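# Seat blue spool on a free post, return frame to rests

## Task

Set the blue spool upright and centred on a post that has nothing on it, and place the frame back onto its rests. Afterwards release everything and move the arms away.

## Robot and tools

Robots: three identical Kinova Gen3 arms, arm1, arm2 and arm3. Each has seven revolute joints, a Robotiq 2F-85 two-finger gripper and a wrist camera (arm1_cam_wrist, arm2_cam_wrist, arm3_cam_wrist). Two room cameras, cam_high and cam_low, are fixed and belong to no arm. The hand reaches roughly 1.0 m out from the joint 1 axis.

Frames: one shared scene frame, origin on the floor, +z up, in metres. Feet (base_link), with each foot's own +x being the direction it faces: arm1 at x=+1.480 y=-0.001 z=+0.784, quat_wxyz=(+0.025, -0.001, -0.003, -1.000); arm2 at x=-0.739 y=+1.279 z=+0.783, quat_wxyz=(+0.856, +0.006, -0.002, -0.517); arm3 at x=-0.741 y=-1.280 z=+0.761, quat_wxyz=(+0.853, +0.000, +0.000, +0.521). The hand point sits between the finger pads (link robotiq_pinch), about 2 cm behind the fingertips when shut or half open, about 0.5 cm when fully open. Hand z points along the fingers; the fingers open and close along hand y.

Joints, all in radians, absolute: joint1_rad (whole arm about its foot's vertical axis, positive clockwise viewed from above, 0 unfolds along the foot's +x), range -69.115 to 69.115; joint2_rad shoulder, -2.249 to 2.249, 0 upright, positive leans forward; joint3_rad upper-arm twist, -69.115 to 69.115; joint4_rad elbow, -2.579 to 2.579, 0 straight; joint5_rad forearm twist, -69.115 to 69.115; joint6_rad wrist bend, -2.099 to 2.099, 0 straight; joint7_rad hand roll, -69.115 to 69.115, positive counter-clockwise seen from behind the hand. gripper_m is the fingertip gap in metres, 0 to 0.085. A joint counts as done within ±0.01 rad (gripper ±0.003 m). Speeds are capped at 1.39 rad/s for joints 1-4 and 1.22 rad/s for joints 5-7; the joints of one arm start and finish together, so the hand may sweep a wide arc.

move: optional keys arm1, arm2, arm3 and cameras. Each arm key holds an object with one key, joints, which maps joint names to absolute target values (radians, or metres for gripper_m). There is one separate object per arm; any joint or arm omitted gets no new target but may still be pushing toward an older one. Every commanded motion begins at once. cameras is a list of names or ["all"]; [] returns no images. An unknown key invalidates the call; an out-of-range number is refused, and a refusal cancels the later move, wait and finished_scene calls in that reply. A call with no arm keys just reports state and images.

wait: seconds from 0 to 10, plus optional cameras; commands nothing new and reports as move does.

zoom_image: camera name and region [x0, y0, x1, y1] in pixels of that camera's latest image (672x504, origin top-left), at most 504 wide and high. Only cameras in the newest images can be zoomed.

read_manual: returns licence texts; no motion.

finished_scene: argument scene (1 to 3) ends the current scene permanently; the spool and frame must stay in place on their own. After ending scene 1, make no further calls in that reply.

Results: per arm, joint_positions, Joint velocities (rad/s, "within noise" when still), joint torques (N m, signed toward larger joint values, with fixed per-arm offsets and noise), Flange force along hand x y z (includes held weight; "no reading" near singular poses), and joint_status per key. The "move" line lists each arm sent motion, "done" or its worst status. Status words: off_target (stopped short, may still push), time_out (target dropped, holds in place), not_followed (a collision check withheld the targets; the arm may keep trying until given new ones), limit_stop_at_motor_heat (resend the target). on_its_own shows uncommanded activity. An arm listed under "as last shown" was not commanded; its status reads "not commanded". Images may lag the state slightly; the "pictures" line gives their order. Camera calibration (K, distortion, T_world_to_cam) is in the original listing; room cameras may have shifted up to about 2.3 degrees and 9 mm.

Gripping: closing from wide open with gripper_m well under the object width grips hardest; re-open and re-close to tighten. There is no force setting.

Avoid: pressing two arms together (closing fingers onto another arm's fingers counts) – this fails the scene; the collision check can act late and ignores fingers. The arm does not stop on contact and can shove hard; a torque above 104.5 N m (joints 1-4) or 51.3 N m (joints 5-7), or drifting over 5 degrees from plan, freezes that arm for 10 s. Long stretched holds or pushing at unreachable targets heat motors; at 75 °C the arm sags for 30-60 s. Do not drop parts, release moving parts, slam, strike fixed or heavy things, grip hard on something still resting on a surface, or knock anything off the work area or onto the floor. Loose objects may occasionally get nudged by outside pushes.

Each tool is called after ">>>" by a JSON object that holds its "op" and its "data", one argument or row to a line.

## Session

>>> {"op": "move", "data": {
  "cameras": ["cam_high","cam_low"]
}}

>>> {"op": "zoom_image", "data": {
  "camera": "cam_high",
  "region": [200, 150, 480, 390]
}}

>>> {"op": "zoom_image", "data": {
  "camera": "cam_low",
  "region": [260, 210, 420, 320]
}}

Scene clock: 0.00 s.
Joint torques (N m): no reading
Motor temperatures (°C): arm1=[31 40 32 30 39 43 39] | arm2=[34 33 31 30 35 47 41] | arm3=[36 33 34 33 38 41 40]
Flange force (N): no reading
Joint velocities: within noise
arm1.joint_positions: joint1_rad=-0.468 joint2_rad=-0.309 joint3_rad=-0.030 joint4_rad=+1.598 joint5_rad=-0.062 joint6_rad=+2.061 joint7_rad=+1.030 gripper_m=+0.085
arm1.joint_status: not commanded
arm1.hand: x=+1.3844 y=-0.0495 z=+1.2533 quat_wxyz=(+0.030, -0.994, -0.014, -0.101) (m; scene frame)
arm2.joint_positions: joint1_rad=-0.509 joint2_rad=-0.310 joint3_rad=-0.054 joint4_rad=+1.512 joint5_rad=-0.069 joint6_rad=+2.040 joint7_rad=+1.580 gripper_m=+0.085
arm2.joint_status: not commanded
arm2.hand: x=-0.6293 y=+1.2064 z=+1.2731 quat_wxyz=(+0.039, -0.242, -0.969, -0.041) (m; scene frame)
arm3.joint_positions: joint1_rad=-0.291 joint2_rad=-0.473 joint3_rad=-0.123 joint4_rad=+1.499 joint5_rad=-0.068 joint6_rad=+2.068 joint7_rad=+1.111 gripper_m=+0.085
arm3.joint_status: not commanded
arm3.hand: x=-0.7407 y=-1.1889 z=+1.2722 quat_wxyz=(-0.011, +0.511, -0.859, -0.018) (m; scene frame)
pictures: cam_high, cam_low

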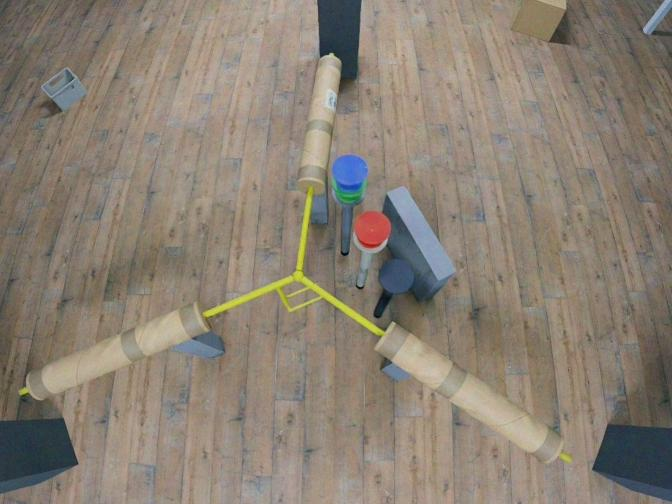

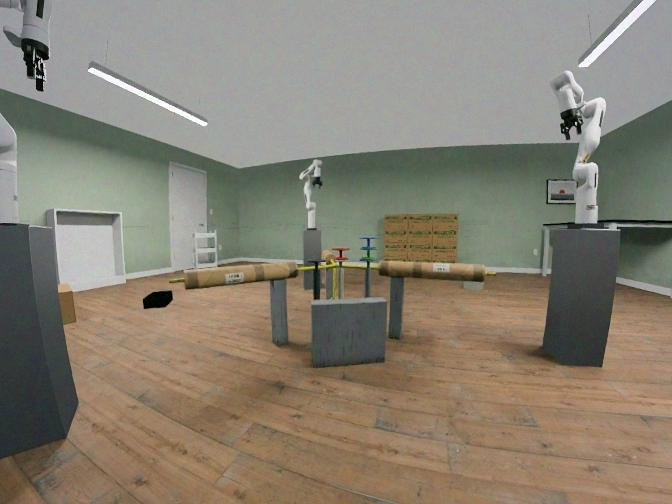

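Scaled by 1.800 from the camera's 672x504 image, which has a finer 960x720 frame.

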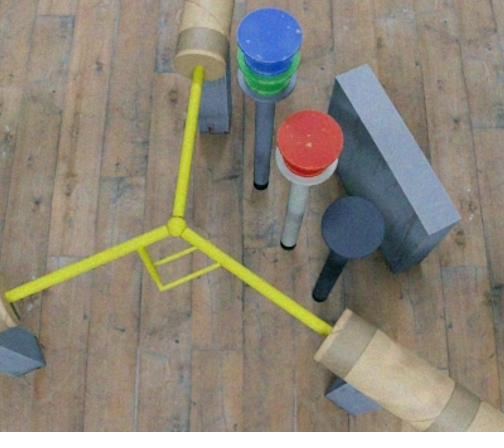

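Scaled by 3.150 from the camera's 672x504 image, which has a finer 960x720 frame.

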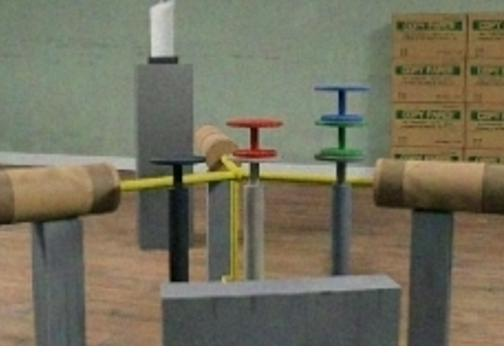

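>>> {"op": "move", "data": {
  "arm1": {"joints":{"joint1_rad":0.0835,"joint2_rad":1.2351,"joint3_rad":0,"joint4_rad":1.5662,"joint5_rad":0,"joint6_rad":0.3403,"joint7_rad":1.5257}},
  "arm2": {"joints":{"joint1_rad":-0.4122,"joint2_rad":1.1931,"joint3_rad":0,"joint4_rad":2.0591,"joint5_rad":0,"joint6_rad":-0.1106,"joint7_rad":1.1197}},
  "arm3": {"joints":{"joint1_rad":-0.2936,"joint2_rad":1.2635,"joint3_rad":0,"joint4_rad":1.2906,"joint5_rad":0,"joint6_rad":0.5875,"joint7_rad":1.1491}}
}}

>>> {"op": "zoom_image", "data": {
  "camera": "cam_high",
  "region": [260, 130, 420, 330]
}}

Scene clock: 39.23 s.
Joint torques (N m): arm1=[-0.08 -22.14 0.03 -2.28 0.25 0.22 -0.11] | arm2=[-0.89 -15.93 0.77 1.87 -0.48 -0.23 -0.08] | arm3=[1 -24.02 0.52 -4.25 -0.15 -0.07 0.09]
Motor temperatures (°C): arm1=[31 40 32 30 39 43 39] | arm2=[34 33 31 30 35 46 41] | arm3=[36 32 34 33 38 41 40]
Flange force (N): arm1=[-1.8 0.5 1.3] | arm2=[-5.2 -0.5 -4.3] | arm3=[-2.3 2.3 0.2]
move: arm1 done; arm2 done; arm3 done
Joint velocities: within noise
arm1.joint_positions: joint1_rad=+0.084 joint2_rad=+1.235 joint3_rad=+0.000 joint4_rad=+1.566 joint5_rad=+0.000 joint6_rad=+0.340 joint7_rad=+1.526 gripper_m=+0.085
arm1.joint_status: all done
arm1.hand: x=+0.9788 y=+0.0401 z=+0.6000 quat_wxyz=(-0.003, -0.999, +0.039, +0.000) (m; scene frame)
arm2.joint_positions: joint1_rad=-0.412 joint2_rad=+1.193 joint3_rad=+0.000 joint4_rad=+2.059 joint5_rad=+0.000 joint6_rad=-0.111 joint7_rad=+1.120 gripper_m=+0.085
arm2.joint_status: all done
arm2.hand: x=-0.4743 y=+1.0388 z=+0.5998 quat_wxyz=(-0.002, -0.534, -0.846, -0.006) (m; scene frame)
arm3.joint_positions: joint1_rad=-0.294 joint2_rad=+1.263 joint3_rad=+0.000 joint4_rad=+1.291 joint5_rad=+0.000 joint6_rad=+0.587 joint7_rad=+1.149 gripper_m=+0.085
arm3.joint_status: all done
arm3.hand: x=-0.6127 y=-0.7190 z=+0.6002 quat_wxyz=(+0.000, +0.465, -0.885, +0.000) (m; scene frame)
pictures: arm1_cam_wrist, arm2_cam_wrist, arm3_cam_wrist, cam_high, cam_low
camera_calibration:
arm1_cam_wrist: T_world_to_cam=[[-0.091068, -0.995843, -0.00184033, 0.132476], [-0.995762, 0.091084, -0.0126864, 1.03103], [0.0128013, 0.000677202, -0.999918, 0.734539], [0, 0, 0, 1]] pos_world=[1.02933, 0.0375167, 0.747803]
arm2_cam_wrist: T_world_to_cam=[[0.881129, 0.471802, 0.0318381, -0.0937398], [0.472136, -0.881519, -0.00346433, 1.19396], [0.0264314, 0.0180844, -0.999487, 0.741097], [0, 0, 0, 1]] pos_world=[-0.500705, 1.08333, 0.747837]
arm3_cam_wrist: T_world_to_cam=[[-0.822276, 0.568468, 0.0265947, -0.116376], [0.568932, 0.822249, 0.014927, 0.984086], [-0.0133819, 0.0274047, -0.999535, 0.763088], [0, 0, 0, 1]] pos_world=[-0.645359, -0.76392, 0.751138]

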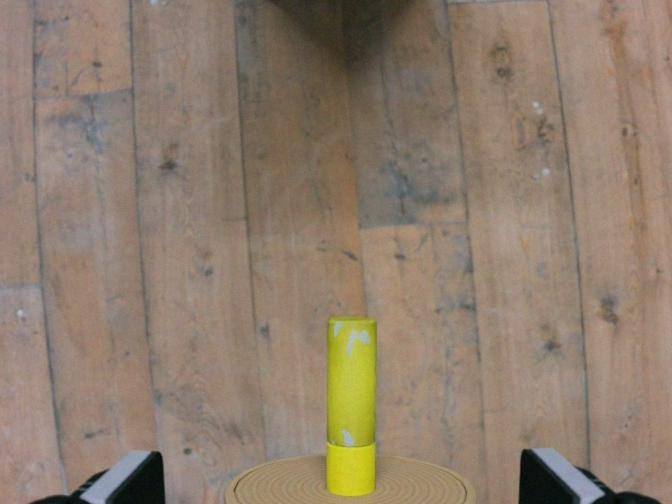

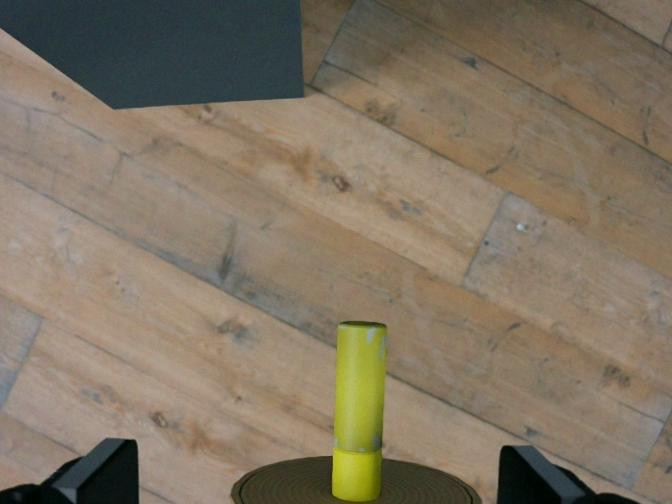

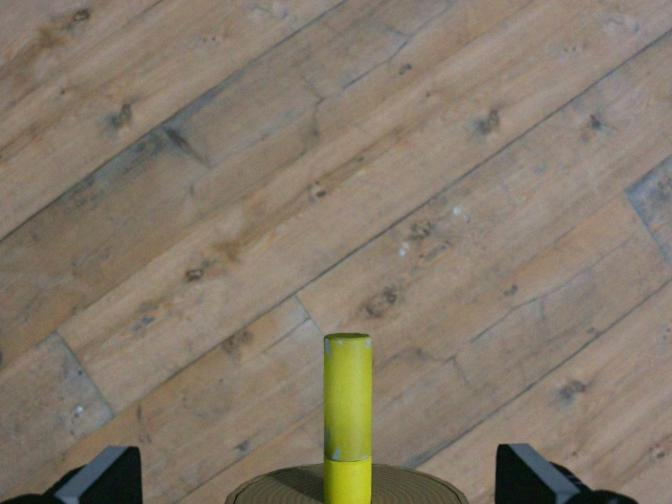

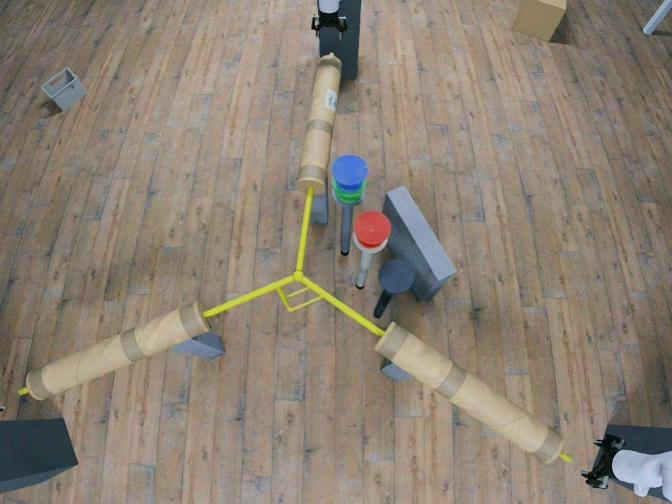

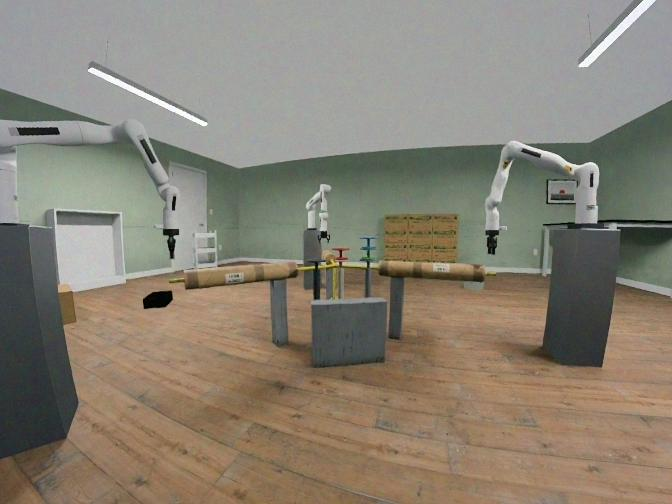

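Scaled by 2.520 from the camera's 672x504 image, which has a finer 960x720 frame.

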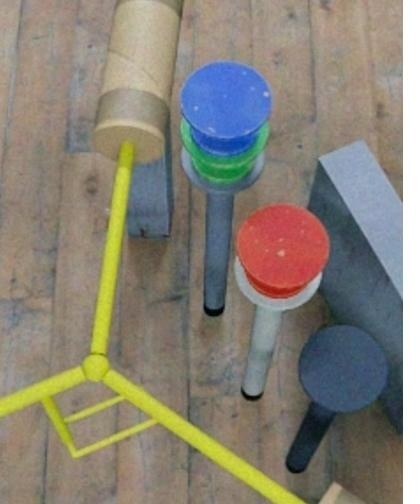

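>>> {"op": "move", "data": {
  "arm1": {"joints":{"joint1_rad":0.0753,"joint2_rad":1.5265,"joint4_rad":1.3615,"joint6_rad":0.2536,"joint7_rad":1.507}},
  "arm2": {"joints":{"joint1_rad":-0.4533,"joint2_rad":1.5163,"joint4_rad":1.8203,"joint6_rad":-0.195,"joint7_rad":1.0681}},
  "arm3": {"joints":{"joint1_rad":-0.3065,"joint2_rad":1.5584,"joint4_rad":1.0297,"joint6_rad":0.5535,"joint7_rad":1.1257}},
  "cameras": ["arm1_cam_wrist","arm2_cam_wrist","arm3_cam_wrist"]
}}

Scene clock: 83.57 s.
Joint torques (N m): arm1=[-0.09 -22.3 -0.04 -1.56 0.26 0.2 -0.08] | arm2=[-0.85 -16.73 0.87 2.57 -0.49 -0.19 -0.09] | arm3=[1.12 -24.66 0.59 -4.02 -0.22 -0.03 0.02]
Motor temperatures (°C): arm1=[31 41 32 30 39 43 39] | arm2=[34 33 31 30 35 46 41] | arm3=[36 33 34 32 37 41 40]
Flange force (N): arm1=[-1.6 0.7 1.4] | arm2=[-5.0 -0.1 -2.6] | arm3=[-2.3 2.4 1.0]
move: arm1 done; arm2 done; arm3 done
Joint velocities: within noise
arm1.joint_positions: joint1_rad=+0.075 joint2_rad=+1.526 joint3_rad=+0.000 joint4_rad=+1.362 joint5_rad=+0.000 joint6_rad=+0.254 joint7_rad=+1.507 gripper_m=+0.085
arm1.joint_status: all done
arm1.hand: x=+0.9813 y=+0.0352 z=+0.4721 quat_wxyz=(-0.003, -0.999, +0.045, +0.000) (m; scene frame)
arm2.joint_positions: joint1_rad=-0.453 joint2_rad=+1.516 joint3_rad=+0.000 joint4_rad=+1.820 joint5_rad=+0.000 joint6_rad=-0.195 joint7_rad=+1.068 gripper_m=+0.085
arm2.joint_status: all done
arm2.hand: x=-0.4612 y=+1.0492 z=+0.4718 quat_wxyz=(-0.001, -0.538, -0.843, -0.006) (m; scene frame)
arm3.joint_positions: joint1_rad=-0.307 joint2_rad=+1.558 joint3_rad=+0.000 joint4_rad=+1.030 joint5_rad=+0.000 joint6_rad=+0.554 joint7_rad=+1.126 gripper_m=+0.085
arm3.joint_status: all done
arm3.hand: x=-0.6181 y=-0.7070 z=+0.4724 quat_wxyz=(+0.000, +0.461, -0.888, +0.000) (m; scene frame)
pictures: arm1_cam_wrist, arm2_cam_wrist, arm3_cam_wrist
camera_calibration:
arm1_cam_wrist: T_world_to_cam=[[-0.101467, -0.994837, -0.00186237, 0.137755], [-0.994755, 0.101483, -0.0128188, 1.03111], [0.0129417, 0.000551906, -0.999916, 0.606479], [0, 0, 0, 1]] pos_world=[1.03183, 0.0320686, 0.619902]
arm2_cam_wrist: T_world_to_cam=[[0.886042, 0.462514, 0.0317901, -0.0941627], [0.462848, -0.88643, -0.00366392, 1.19748], [0.0264851, 0.0179604, -0.999488, 0.61277], [0, 0, 0, 1]] pos_world=[-0.487048, 1.09403, 0.619837]
arm3_cam_wrist: T_world_to_cam=[[-0.81627, 0.577059, 0.0265761, -0.114545], [0.577522, 0.81624, 0.014849, 0.980196], [-0.0131237, 0.0274691, -0.999537, 0.635043], [0, 0, 0, 1]] pos_world=[-0.65125, -0.75142, 0.623238]

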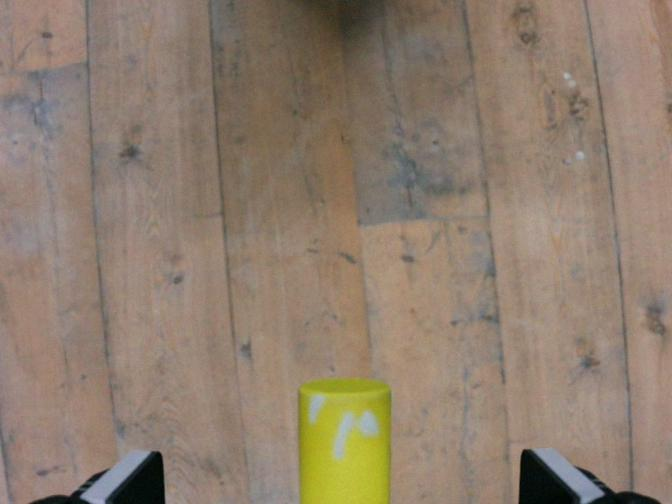

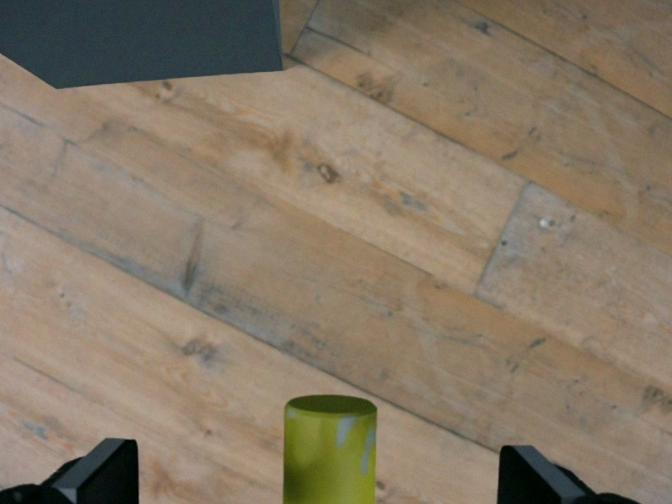

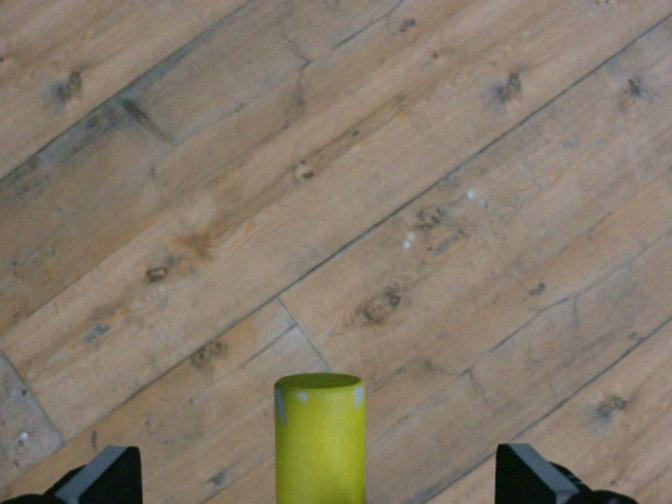

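>>> {"op": "move", "data": {
  "arm1": {"joints":{"gripper_m":0.006}},
  "arm2": {"joints":{"gripper_m":0.006}},
  "arm3": {"joints":{"gripper_m":0.006}},
  "cameras": []
}}

>>> {"op": "move", "data": {
  "arm1": {"joints":{"joint2_rad":1.4797,"joint4_rad":1.4039,"joint6_rad":0.258}},
  "arm2": {"joints":{"joint2_rad":1.4678,"joint4_rad":1.8636,"joint6_rad":-0.1898}},
  "arm3": {"joints":{"joint2_rad":1.512,"joint4_rad":1.0736,"joint6_rad":0.556}},
  "cameras": ["arm1_cam_wrist","arm2_cam_wrist","arm3_cam_wrist","cam_low"]
}}

Scene clock: 110.20 s.
Joint torques (N m): arm1=[-0.65 -19.7 -0.69 -2.79 0.2 -0.84 -0.09] | arm2=[0.77 -11.95 3.44 1.05 -0.78 -0.55 -0.11] | arm3=[0.65 -22.36 -0.14 -6.35 -0.61 -2.2 -0.15]
Motor temperatures (°C): arm1=[31 41 32 30 39 43 39] | arm2=[34 33 31 30 35 46 41] | arm3=[36 34 34 32 37 41 40]
Flange force (N): arm1=[1.3 -0.5 -7.6] | arm2=[-2.1 3.4 -17.5] | arm3=[4.0 -1.5 -10.0]
move: arm1 off_target; arm2 off_target; arm3 off_target
Joint velocities: within noise
arm1.joint_positions: joint1_rad=+0.075 joint2_rad=+1.526 joint3_rad=+0.000 joint4_rad=+1.362 joint5_rad=+0.000 joint6_rad=+0.254 joint7_rad=+1.507 gripper_m=+0.018
arm1.joint_status: gripper_m off_target (ended at +0.018, target +0.006)
arm1.hand: x=+0.9813 y=+0.0352 z=+0.4721 quat_wxyz=(-0.003, -0.999, +0.045, +0.000) (m; scene frame)
arm2.joint_positions: joint1_rad=-0.453 joint2_rad=+1.516 joint3_rad=+0.000 joint4_rad=+1.820 joint5_rad=+0.000 joint6_rad=-0.195 joint7_rad=+1.068 gripper_m=+0.018
arm2.joint_status: gripper_m off_target (ended at +0.018, target +0.006)
arm2.hand: x=-0.4612 y=+1.0492 z=+0.4718 quat_wxyz=(-0.002, -0.538, -0.843, -0.006) (m; scene frame)
arm3.joint_positions: joint1_rad=-0.307 joint2_rad=+1.558 joint3_rad=+0.000 joint4_rad=+1.030 joint5_rad=+0.000 joint6_rad=+0.554 joint7_rad=+1.126 gripper_m=+0.018
arm3.joint_status: gripper_m off_target (ended at +0.018, target +0.006)
arm3.hand: x=-0.6180 y=-0.7070 z=+0.4724 quat_wxyz=(+0.000, +0.461, -0.887, +0.000) (m; scene frame)
pictures: none
No camera images: "cameras" was empty.

Scene clock: 110.97 s.
Joint torques (N m): arm1=[-0.03 -23.02 0.05 -0.33 0.24 1.11 -0.12] | arm2=[-0.07 -18.48 2.48 2.78 -0.62 -0.25 -0.09] | arm3=[0.46 -28.3 -0.12 -5.9 -0.65 -0.59 -0.2]
Motor temperatures (°C): arm1=[31 41 32 30 39 43 39] | arm2=[34 33 31 30 35 46 41] | arm3=[36 34 34 32 37 41 40]
Flange force (N): arm1=[-4.0 0.7 5.9] | arm2=[-4.0 1.9 2.1] | arm3=[-0.9 0.2 5.2]
move: arm1 done; arm2 done; arm3 done
Joint velocities: within noise
arm1.joint_positions: joint1_rad=+0.075 joint2_rad=+1.480 joint3_rad=+0.000 joint4_rad=+1.404 joint5_rad=+0.000 joint6_rad=+0.258 joint7_rad=+1.507 gripper_m=+0.018
arm1.joint_status: all done
arm1.hand: x=+0.9813 y=+0.0353 z=+0.4921 quat_wxyz=(-0.003, -0.999, +0.045, +0.000) (m; scene frame)
arm2.joint_positions: joint1_rad=-0.453 joint2_rad=+1.468 joint3_rad=+0.000 joint4_rad=+1.864 joint5_rad=+0.000 joint6_rad=-0.190 joint7_rad=+1.068 gripper_m=+0.018
arm2.joint_status: all done
arm2.hand: x=-0.4614 y=+1.0490 z=+0.4918 quat_wxyz=(-0.001, -0.538, -0.843, -0.006) (m; scene frame)
arm3.joint_positions: joint1_rad=-0.307 joint2_rad=+1.512 joint3_rad=+0.000 joint4_rad=+1.074 joint5_rad=+0.000 joint6_rad=+0.556 joint7_rad=+1.126 gripper_m=+0.018
arm3.joint_status: all done
arm3.hand: x=-0.6181 y=-0.7070 z=+0.4923 quat_wxyz=(+0.000, +0.461, -0.887, +0.000) (m; scene frame)
pictures: arm1_cam_wrist, arm2_cam_wrist, arm3_cam_wrist, cam_low
camera_calibration:
arm1_cam_wrist: T_world_to_cam=[[-0.101468, -0.994837, -0.00176289, 0.137829], [-0.994755, 0.101483, -0.012829, 1.03136], [0.0129417, 0.000451903, -0.999916, 0.626481], [0, 0, 0, 1]] pos_world=[1.03183, 0.0321686, 0.639902]
arm2_cam_wrist: T_world_to_cam=[[0.886042, 0.462514, 0.0317901, -0.0945288], [0.462848, -0.88643, -0.00366392, 1.19747], [0.0264851, 0.0179604, -0.999488, 0.632768], [0, 0, 0, 1]] pos_world=[-0.487248, 1.09383, 0.639837]
arm3_cam_wrist: T_world_to_cam=[[-0.816317, 0.576993, 0.0265761, -0.115099], [0.577455, 0.816287, 0.0148507, 0.979972], [-0.013125, 0.0274694, -0.999536, 0.655036], [0, 0, 0, 1]] pos_world=[-0.65125, -0.75152, 0.643238]

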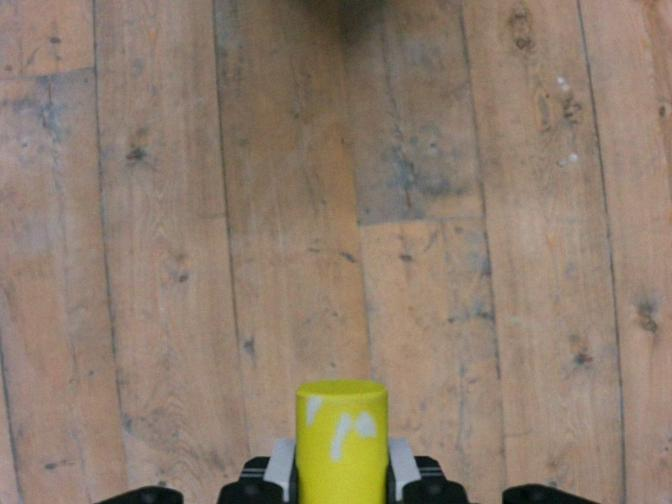

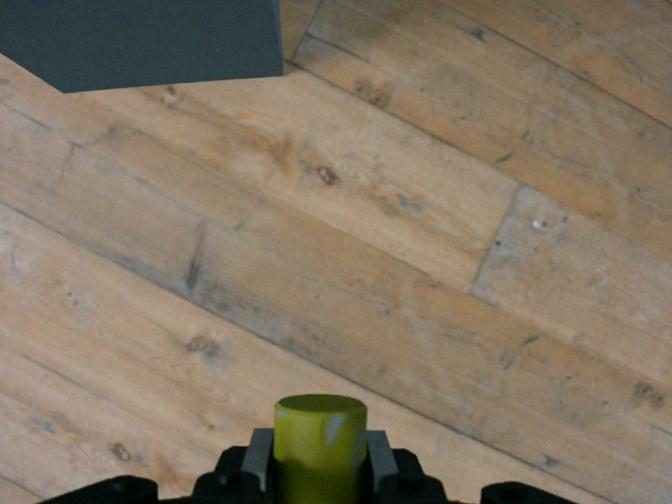

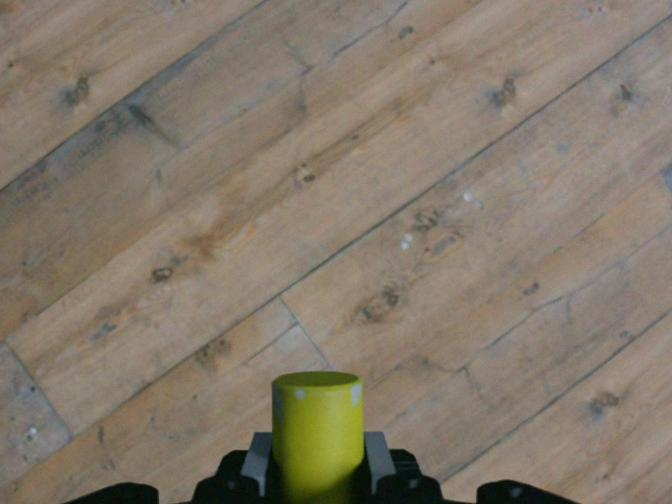

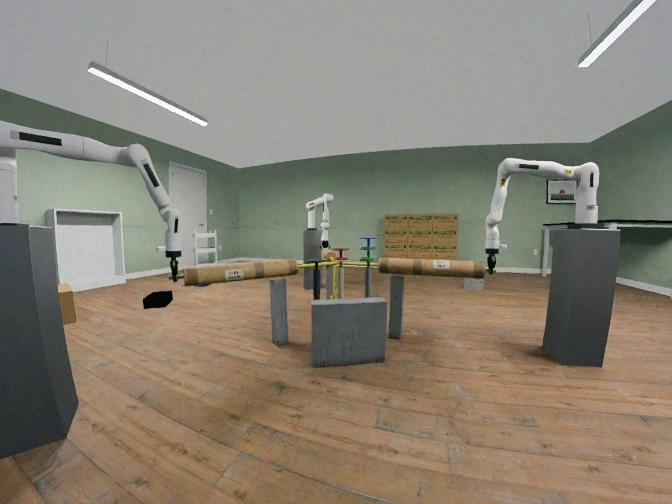

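>>> {"op": "move", "data": {
  "arm1": {"joints":{"joint1_rad":0.0739,"joint2_rad":1.2057,"joint4_rad":1.591,"joint6_rad":0.3449,"joint7_rad":1.5056}},
  "arm2": {"joints":{"joint1_rad":-0.4579,"joint2_rad":1.1609,"joint4_rad":2.065,"joint6_rad":-0.0843,"joint7_rad":1.0635}},
  "arm3": {"joints":{"joint2_rad":1.2542,"joint4_rad":1.254,"joint6_rad":0.6334}},
  "cameras": []
}}

>>> {"op": "move", "data": {
  "arm1": {"joints":{"joint1_rad":0.0417,"joint2_rad":0.84,"joint4_rad":1.9367,"joint6_rad":0.3649,"joint7_rad":1.4734}},
  "arm2": {"joints":{"joint1_rad":-0.5342,"joint2_rad":0.8422,"joint4_rad":1.9319,"joint6_rad":0.3675,"joint7_rad":0.9872}},
  "arm3": {"joints":{"joint1_rad":-0.1793,"joint2_rad":1.0173,"joint4_rad":1.2873,"joint6_rad":0.837,"joint7_rad":1.2529}},
  "cameras": ["cam_high"]
}}

>>> {"op": "move", "data": {
  "arm1": {"joints":{"joint1_rad":-0.0034,"joint2_rad":0.4778,"joint4_rad":2.1357,"joint6_rad":0.5281,"joint7_rad":1.4283}},
  "arm2": {"joints":{"joint1_rad":-0.5892,"joint2_rad":0.7029,"joint4_rad":1.6424,"joint6_rad":0.7963,"joint7_rad":0.9322}},
  "arm3": {"joints":{"joint1_rad":-0.0558,"joint2_rad":0.8839,"joint4_rad":1.1532,"joint6_rad":1.1045,"joint7_rad":1.3764}},
  "cameras": ["cam_low"]
}}

>>> {"op": "zoom_image", "data": {
  "camera": "cam_low",
  "region": [310, 210, 410, 300]
}}

Scene clock: 120.43 s.
Joint torques (N m): arm1=[0 -23.27 -0.03 -1.61 0.22 0.82 -0.14] | arm2=[0.44 -18.23 2.99 1.02 -0.57 -0.52 -0.13] | arm3=[0.5 -28.36 -0.04 -7.57 -0.52 -1.07 -0.13]
Motor temperatures (°C): arm1=[31 41 32 30 39 43 39] | arm2=[34 33 31 30 35 46 41] | arm3=[36 34 34 32 37 41 40]
Flange force (N): arm1=[-3.7 0.7 5.6] | arm2=[-2.1 2.3 0.6] | arm3=[1.5 -0.6 4.4]
move: arm1 done; arm2 done; arm3 done
Joint velocities: within noise
arm1.joint_positions: joint1_rad=+0.074 joint2_rad=+1.206 joint3_rad=+0.000 joint4_rad=+1.591 joint5_rad=+0.000 joint6_rad=+0.345 joint7_rad=+1.506 gripper_m=+0.018
arm1.joint_status: all done
arm1.hand: x=+0.9813 y=+0.0353 z=+0.6122 quat_wxyz=(-0.003, -0.999, +0.045, +0.000) (m; scene frame)
arm2.joint_positions: joint1_rad=-0.458 joint2_rad=+1.161 joint3_rad=+0.000 joint4_rad=+2.065 joint5_rad=+0.000 joint6_rad=-0.084 joint7_rad=+1.064 gripper_m=+0.018
arm2.joint_status: all done
arm2.hand: x=-0.4612 y=+1.0491 z=+0.6118 quat_wxyz=(-0.002, -0.538, -0.843, -0.006) (m; scene frame)
arm3.joint_positions: joint1_rad=-0.306 joint2_rad=+1.254 joint3_rad=+0.000 joint4_rad=+1.254 joint5_rad=+0.000 joint6_rad=+0.633 joint7_rad=+1.126 gripper_m=+0.018
arm3.joint_status: all done
arm3.hand: x=-0.6181 y=-0.7070 z=+0.6122 quat_wxyz=(+0.000, +0.461, -0.887, +0.000) (m; scene frame)
pictures: none
No camera images: "cameras" was empty.

Scene clock: 122.00 s.
Joint torques (N m): arm1=[-0.08 -20.54 -0.26 -3.08 0.1 0.06 -0.13] | arm2=[1.15 -19.03 3.5 -4.4 0.11 -0.9 -0.14] | arm3=[0.6 -27.85 0.18 -10.16 -0.5 -1.81 -0.2]
Motor temperatures (°C): arm1=[31 41 32 30 39 43 39] | arm2=[34 33 31 30 35 46 41] | arm3=[36 34 34 32 37 41 40]
Flange force (N): arm1=[-2.0 0.5 5.6] | arm2=[1.7 1.7 -0.5] | arm3=[3.9 -1.0 3.7]
move: arm1 done; arm2 done; arm3 done
Joint velocities: within noise
arm1.joint_positions: joint1_rad=+0.042 joint2_rad=+0.840 joint3_rad=+0.000 joint4_rad=+1.937 joint5_rad=+0.000 joint6_rad=+0.365 joint7_rad=+1.473 gripper_m=+0.018
arm1.joint_status: all done
arm1.hand: x=+1.0542 y=+0.0205 z=+0.7450 quat_wxyz=(-0.003, -0.999, +0.045, +0.001) (m; scene frame)
arm2.joint_positions: joint1_rad=-0.534 joint2_rad=+0.842 joint3_rad=+0.000 joint4_rad=+1.932 joint5_rad=+0.000 joint6_rad=+0.367 joint7_rad=+0.987 gripper_m=+0.018
arm2.joint_status: all done
arm2.hand: x=-0.3880 y=+1.0344 z=+0.7447 quat_wxyz=(-0.002, -0.538, -0.843, -0.006) (m; scene frame)
arm3.joint_positions: joint1_rad=-0.179 joint2_rad=+1.017 joint3_rad=+0.000 joint4_rad=+1.287 joint5_rad=+0.000 joint6_rad=+0.837 joint7_rad=+1.253 gripper_m=+0.018
arm3.joint_status: all done
arm3.hand: x=-0.5448 y=-0.7218 z=+0.7453 quat_wxyz=(+0.000, +0.461, -0.888, +0.000) (m; scene frame)
pictures: cam_high

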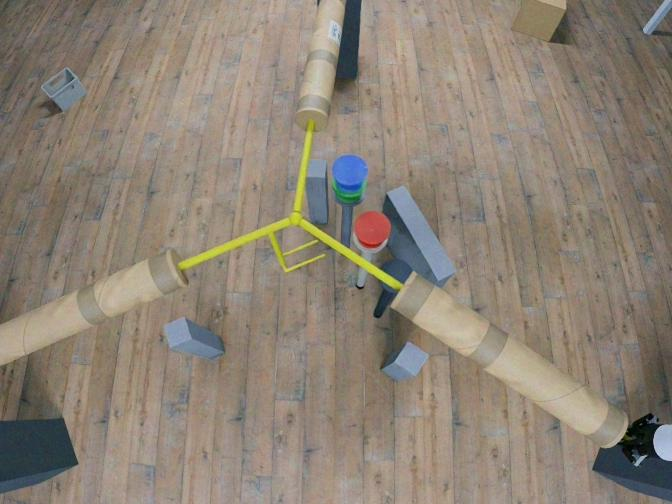

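Scene clock: 123.53 s.
Joint torques (N m): arm1=[0.31 -16.98 0.05 -5.85 0.58 -0.92 0.28] | arm2=[2.37 -20.91 4.36 -9.46 1.15 -1.83 -0.13] | arm3=[-0.65 -26.91 -0.92 -11.44 -1.1 -1.94 -0.15]
Motor temperatures (°C): arm1=[31 41 32 30 39 43 39] | arm2=[34 33 31 30 35 46 41] | arm3=[36 34 34 33 38 41 40]
Flange force (N): arm1=[-1.2 2.4 5.7] | arm2=[6.7 1.3 0.3] | arm3=[4.0 -2.6 3.0]
move: arm1 done; arm2 done; arm3 done
TORQUE WARNING: arm1's joint4_rad reached its warning level (56.7 N m). A warning alone does not stop the arm.
Joint velocities: within noise
arm1.joint_positions: joint1_rad=-0.003 joint2_rad=+0.478 joint3_rad=+0.000 joint4_rad=+2.136 joint5_rad=+0.000 joint6_rad=+0.528 joint7_rad=+1.428 gripper_m=+0.018
arm1.joint_status: all done
arm1.hand: x=+1.1274 y=+0.0058 z=+0.8599 quat_wxyz=(-0.003, -0.999, +0.045, +0.001) (m; scene frame)
arm2.joint_positions: joint1_rad=-0.589 joint2_rad=+0.703 joint3_rad=+0.000 joint4_rad=+1.642 joint5_rad=+0.000 joint6_rad=+0.796 joint7_rad=+0.932 gripper_m=+0.018
arm2.joint_status: all done
arm2.hand: x=-0.3147 y=+1.0197 z=+0.8596 quat_wxyz=(-0.002, -0.538, -0.843, -0.006) (m; scene frame)
arm3.joint_positions: joint1_rad=-0.056 joint2_rad=+0.884 joint3_rad=+0.000 joint4_rad=+1.153 joint5_rad=+0.000 joint6_rad=+1.104 joint7_rad=+1.376 gripper_m=+0.018
arm3.joint_status: all done
arm3.hand: x=-0.4715 y=-0.7367 z=+0.8602 quat_wxyz=(+0.000, +0.461, -0.888, +0.000) (m; scene frame)
pictures: cam_low

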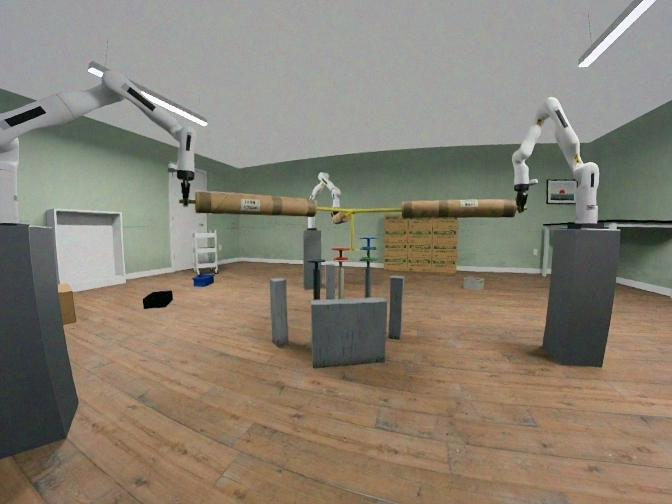

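Scaled by 5.040 from the camera's 672x504 image, which has a finer 960x720 frame.

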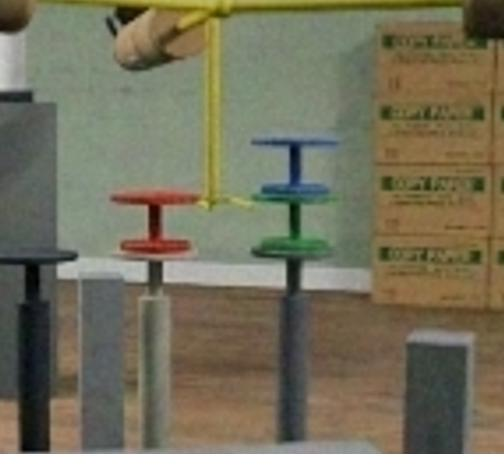

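>>> {"op": "move", "data": {
  "arm1": {"joints":{"joint1_rad":-0.0710,"joint2_rad":0.2046,"joint4_rad":2.2748,"joint6_rad":0.6622,"joint7_rad":1.3607}},
  "arm2": {"joints":{"joint1_rad":-0.6291,"joint2_rad":0.7545,"joint4_rad":1.2923,"joint6_rad":1.0948,"joint7_rad":0.8923}},
  "arm3": {"joints":{"joint1_rad":0.0604,"joint2_rad":0.8837,"joint4_rad":0.9420,"joint6_rad":1.3159,"joint7_rad":1.4926}},
  "cameras": ["cam_high","cam_low"]
}}

>>> {"op": "zoom_image", "data": {
  "camera": "cam_low",
  "region": [200, 150, 440, 330]
}}

>>> {"op": "zoom_image", "data": {
  "camera": "cam_high",
  "region": [220, 40, 460, 240]
}}

Scene clock: 159.60 s.
Joint torques (N m): arm1=[0.84 -12.62 0.53 -7.58 1.06 -1.28 0.26] | arm2=[4.03 -23.5 5.53 -12.23 2.22 -2.67 -0.17] | arm3=[-2 -27.35 -1.78 -12.04 -1.75 -2.04 -0.12]
Motor temperatures (°C): arm1=[31 41 32 30 39 43 39] | arm2=[34 34 31 30 35 46 41] | arm3=[36 35 34 33 37 41 40]
Flange force (N): arm1=[0.1 4.0 5.4] | arm2=[11.4 0.5 0.8] | arm3=[4.6 -4.2 3.0]
move: arm1 done; arm2 done; arm3 done
Joint velocities: within noise
arm1.joint_positions: joint1_rad=-0.071 joint2_rad=+0.205 joint3_rad=+0.000 joint4_rad=+2.275 joint5_rad=+0.000 joint6_rad=+0.662 joint7_rad=+1.361 gripper_m=+0.018
arm1.joint_status: all done
arm1.hand: x=+1.2006 y=-0.0089 z=+0.9218 quat_wxyz=(-0.003, -0.999, +0.045, +0.000) (m; scene frame)
arm2.joint_positions: joint1_rad=-0.629 joint2_rad=+0.755 joint3_rad=+0.000 joint4_rad=+1.292 joint5_rad=+0.000 joint6_rad=+1.095 joint7_rad=+0.892 gripper_m=+0.018
arm2.joint_status: all done
arm2.hand: x=-0.2419 y=+1.0050 z=+0.9214 quat_wxyz=(-0.001, -0.538, -0.843, -0.006) (m; scene frame)
arm3.joint_positions: joint1_rad=+0.060 joint2_rad=+0.884 joint3_rad=+0.000 joint4_rad=+0.942 joint5_rad=+0.000 joint6_rad=+1.316 joint7_rad=+1.493 gripper_m=+0.018
arm3.joint_status: all done
arm3.hand: x=-0.3985 y=-0.7514 z=+0.9224 quat_wxyz=(+0.000, +0.461, -0.888, +0.000) (m; scene frame)
pictures: cam_high, cam_low

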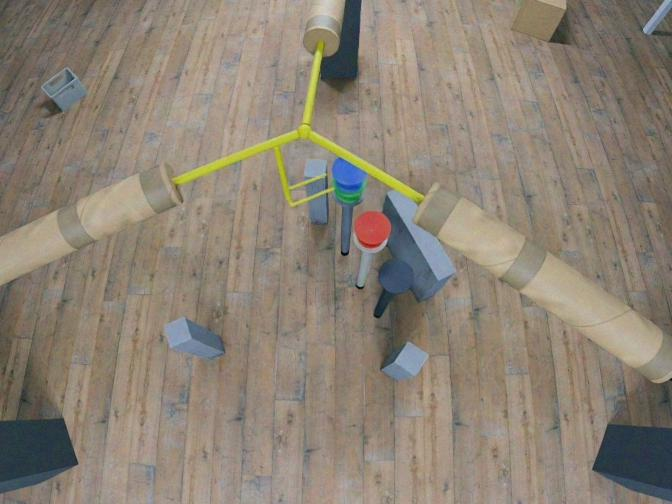

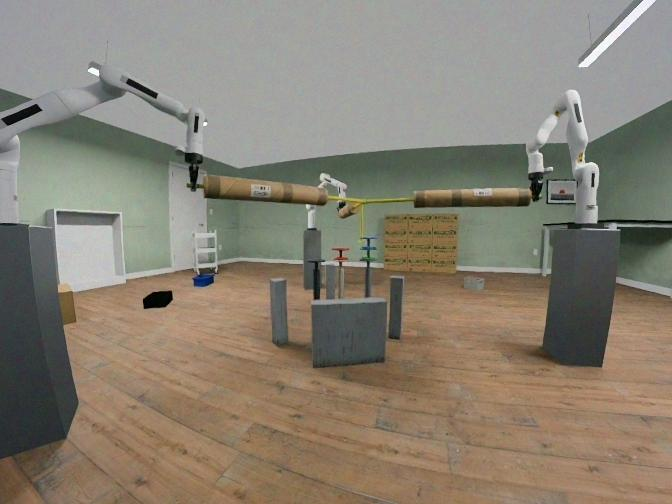

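Scaled by 2.100 from the camera's 672x504 image, which has a finer 960x720 frame.

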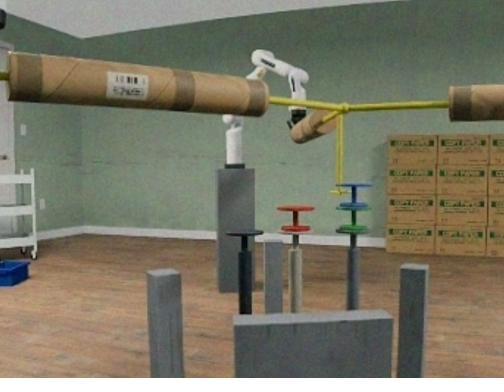

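Scaled by 2.100 from the camera's 672x504 image, which has a finer 960x720 frame.

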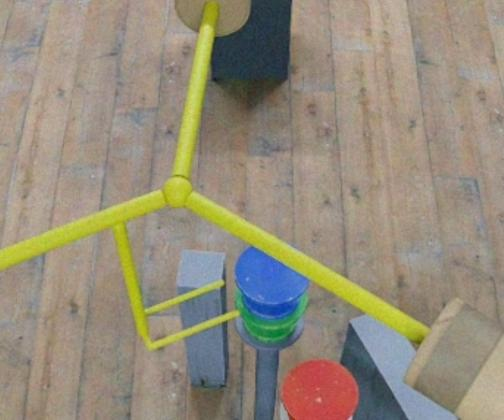

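>>> {"op": "zoom_image", "data": {
  "camera": "cam_low",
  "region": [340, 190, 400, 270]
}}

>>> {"op": "zoom_image", "data": {
  "camera": "cam_high",
  "region": [270, 130, 390, 230]
}}

Scaled by 6.300 from the camera's 672x504 image, which has a finer 960x720 frame.

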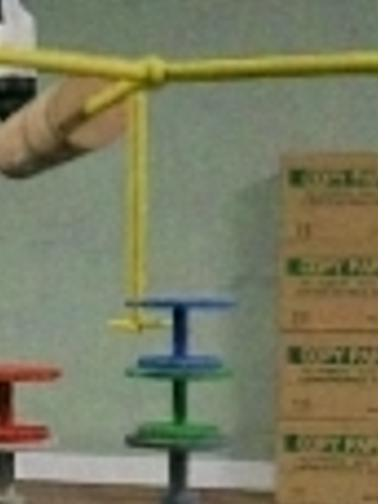

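Scaled by 4.200 from the camera's 672x504 image, which has a finer 960x720 frame.

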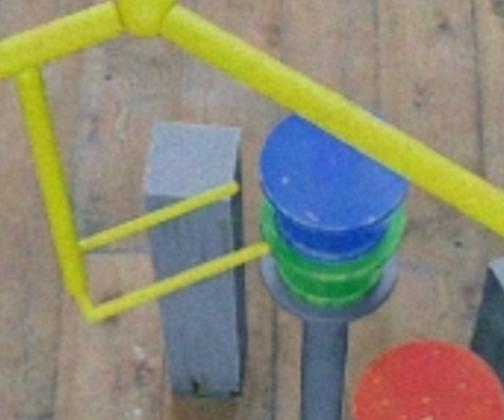

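>>> {"op": "move", "data": {
  "arm1": {"joints":{"joint1_rad":-0.3079,"joint2_rad":0.1695,"joint4_rad":2.3262,"joint6_rad":0.6459,"joint7_rad":1.1238}},
  "arm2": {"joints":{"joint1_rad":-0.5633,"joint2_rad":0.8813,"joint4_rad":1.0289,"joint6_rad":1.2314,"joint7_rad":0.9581}},
  "arm3": {"joints":{"joint1_rad":0.1501,"joint2_rad":0.7985,"joint4_rad":1.1161,"joint6_rad":1.2270,"joint7_rad":1.5823}},
  "cameras": ["cam_high","cam_low"]
}}

>>> {"op": "zoom_image", "data": {
  "camera": "cam_low",
  "region": [340, 190, 400, 270]
}}

>>> {"op": "zoom_image", "data": {
  "camera": "cam_high",
  "region": [270, 130, 390, 230]
}}

Scene clock: 187.20 s.
Joint torques (N m): arm1=[1.5 -11.55 1.26 -6.73 1.72 -0.9 0.25] | arm2=[3.43 -26.4 4.55 -13.49 1.69 -3.57 -0.22] | arm3=[-2.15 -25.54 -2.09 -10.5 -1.91 -1 -0.19]
Motor temperatures (°C): arm1=[31 41 32 30 39 43 39] | arm2=[34 35 31 30 35 46 41] | arm3=[36 35 34 33 37 41 40]
Flange force (N): arm1=[0.8 6.8 5.5] | arm2=[12.1 -1.2 0.9] | arm3=[1.3 -4.5 3.0]
move: arm1 done; arm2 done; arm3 done
Joint velocities: within noise
arm1.joint_positions: joint1_rad=-0.308 joint2_rad=+0.169 joint3_rad=+0.000 joint4_rad=+2.326 joint5_rad=+0.000 joint6_rad=+0.646 joint7_rad=+1.124 gripper_m=+0.018
arm1.joint_status: all done
arm1.hand: x=+1.2278 y=-0.0678 z=+0.9217 quat_wxyz=(-0.003, -0.999, +0.045, +0.000) (m; scene frame)
arm2.joint_positions: joint1_rad=-0.563 joint2_rad=+0.881 joint3_rad=+0.000 joint4_rad=+1.029 joint5_rad=+0.000 joint6_rad=+1.231 joint7_rad=+0.958 gripper_m=+0.018
arm2.joint_status: all done
arm2.hand: x=-0.2145 y=+0.9462 z=+0.9216 quat_wxyz=(-0.001, -0.538, -0.843, -0.006) (m; scene frame)
arm3.joint_positions: joint1_rad=+0.150 joint2_rad=+0.799 joint3_rad=+0.000 joint4_rad=+1.116 joint5_rad=+0.000 joint6_rad=+1.227 joint7_rad=+1.582 gripper_m=+0.018
arm3.joint_status: all done
arm3.hand: x=-0.3713 y=-0.8103 z=+0.9224 quat_wxyz=(+0.000, +0.461, -0.888, +0.000) (m; scene frame)
pictures: cam_high, cam_low

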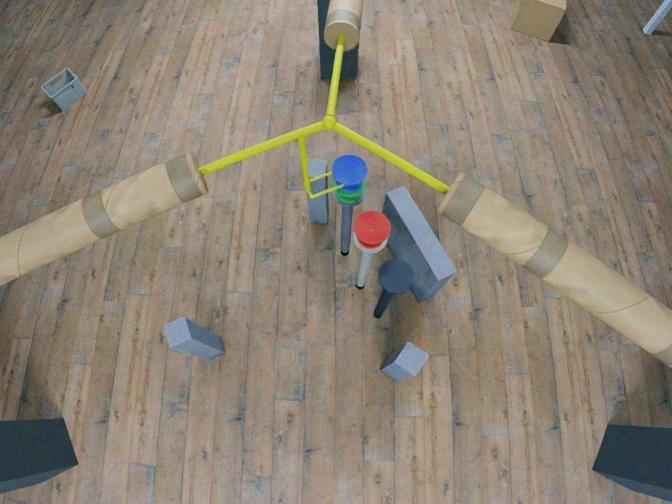

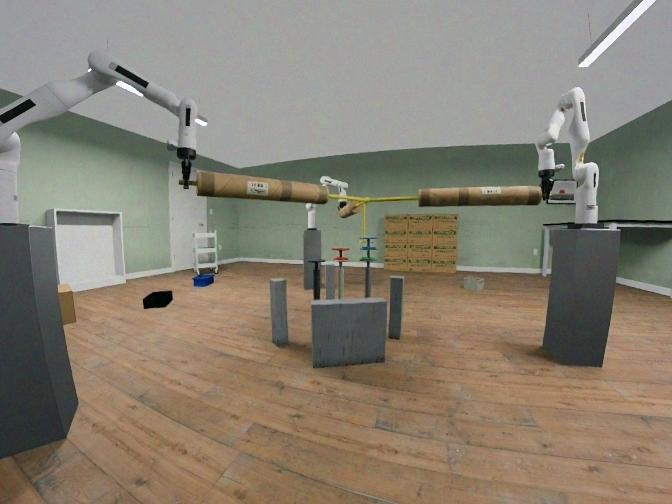

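Scaled by 6.300 from the camera's 672x504 image, which has a finer 960x720 frame.

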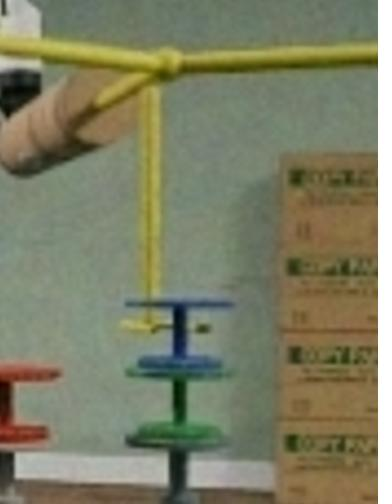

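Scaled by 4.200 from the camera's 672x504 image, which has a finer 960x720 frame.

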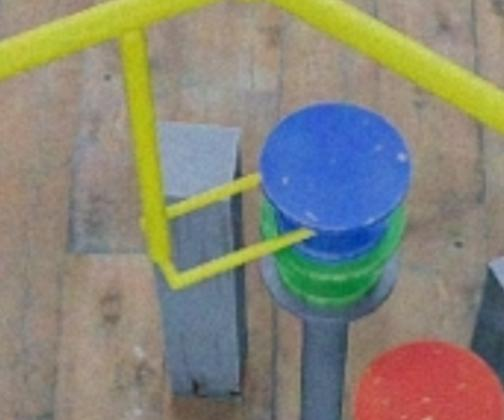

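>>> {"op": "move", "data": {
  "arm1": {"joints":{"joint1_rad":-0.5482,"joint2_rad":0.1637,"joint4_rad":2.3353,"joint6_rad":0.6426,"joint7_rad":0.8835}},
  "arm2": {"joints":{"joint1_rad":-0.5100,"joint2_rad":1.0431,"joint4_rad":0.6828,"joint6_rad":1.4157,"joint7_rad":1.0114}},
  "arm3": {"joints":{"joint1_rad":0.2451,"joint2_rad":0.7373,"joint4_rad":1.2382,"joint6_rad":1.1661,"joint7_rad":1.6773}},
  "cameras": ["cam_high","cam_low"]
}}

>>> {"op": "zoom_image", "data": {
  "camera": "cam_low",
  "region": [340, 190, 400, 270]
}}

>>> {"op": "zoom_image", "data": {
  "camera": "cam_high",
  "region": [290, 130, 410, 230]
}}

Scene clock: 199.53 s.
Joint torques (N m): arm1=[1.63 -11.07 1.52 -5.34 1.96 -0.08 0.23] | arm2=[4.47 -29.2 4.91 -14.06 2.15 -4.2 -0.24] | arm3=[-3.11 -24.36 -3.04 -10.26 -2.47 -0.9 -0.19]
Motor temperatures (°C): arm1=[31 41 32 30 39 43 39] | arm2=[34 35 31 30 35 46 41] | arm3=[36 35 34 33 38 41 40]
Flange force (N): arm1=[0.6 8.4 5.9] | arm2=[14.4 -0.5 1.1] | arm3=[1.9 -6.1 3.2]
move: arm1 done; arm2 done; arm3 done
TORQUE WARNING: arm2's joint1_rad reached its warning level (56.7 N m). A warning alone does not stop the arm.
Joint velocities: within noise
arm1.joint_positions: joint1_rad=-0.548 joint2_rad=+0.164 joint3_rad=+0.000 joint4_rad=+2.335 joint5_rad=+0.000 joint6_rad=+0.643 joint7_rad=+0.883 gripper_m=+0.018
arm1.joint_status: all done
arm1.hand: x=+1.2539 y=-0.1241 z=+0.9218 quat_wxyz=(-0.003, -0.999, +0.045, +0.000) (m; scene frame)
arm2.joint_positions: joint1_rad=-0.510 joint2_rad=+1.043 joint3_rad=+0.000 joint4_rad=+0.683 joint5_rad=+0.000 joint6_rad=+1.416 joint7_rad=+1.011 gripper_m=+0.018
arm2.joint_status: all done
arm2.hand: x=-0.1885 y=+0.8898 z=+0.9217 quat_wxyz=(-0.001, -0.538, -0.843, -0.006) (m; scene frame)
arm3.joint_positions: joint1_rad=+0.245 joint2_rad=+0.737 joint3_rad=+0.000 joint4_rad=+1.238 joint5_rad=+0.000 joint6_rad=+1.166 joint7_rad=+1.677 gripper_m=+0.018
arm3.joint_status: all done
arm3.hand: x=-0.3452 y=-0.8667 z=+0.9225 quat_wxyz=(+0.000, +0.461, -0.888, +0.000) (m; scene frame)
pictures: cam_high, cam_low

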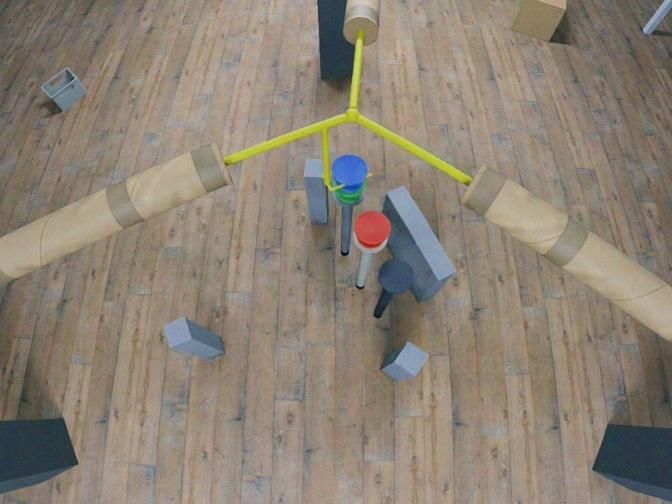

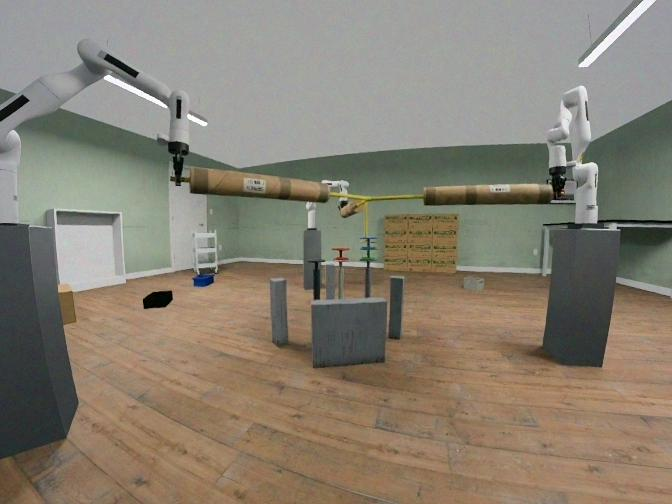

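Scaled by 6.300 from the camera's 672x504 image, which has a finer 960x720 frame.

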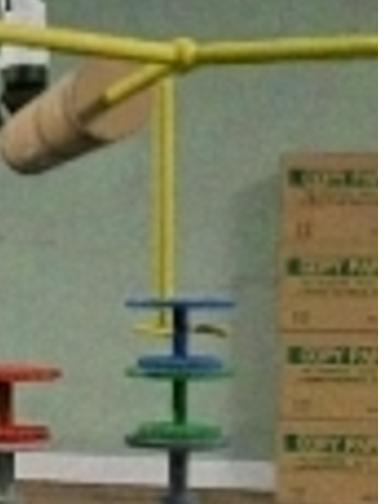

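Scaled by 4.200 from the camera's 672x504 image, which has a finer 960x720 frame.

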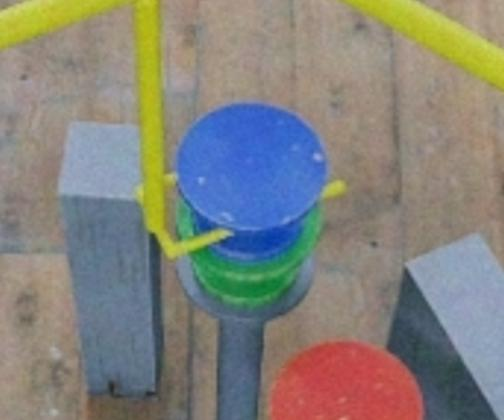

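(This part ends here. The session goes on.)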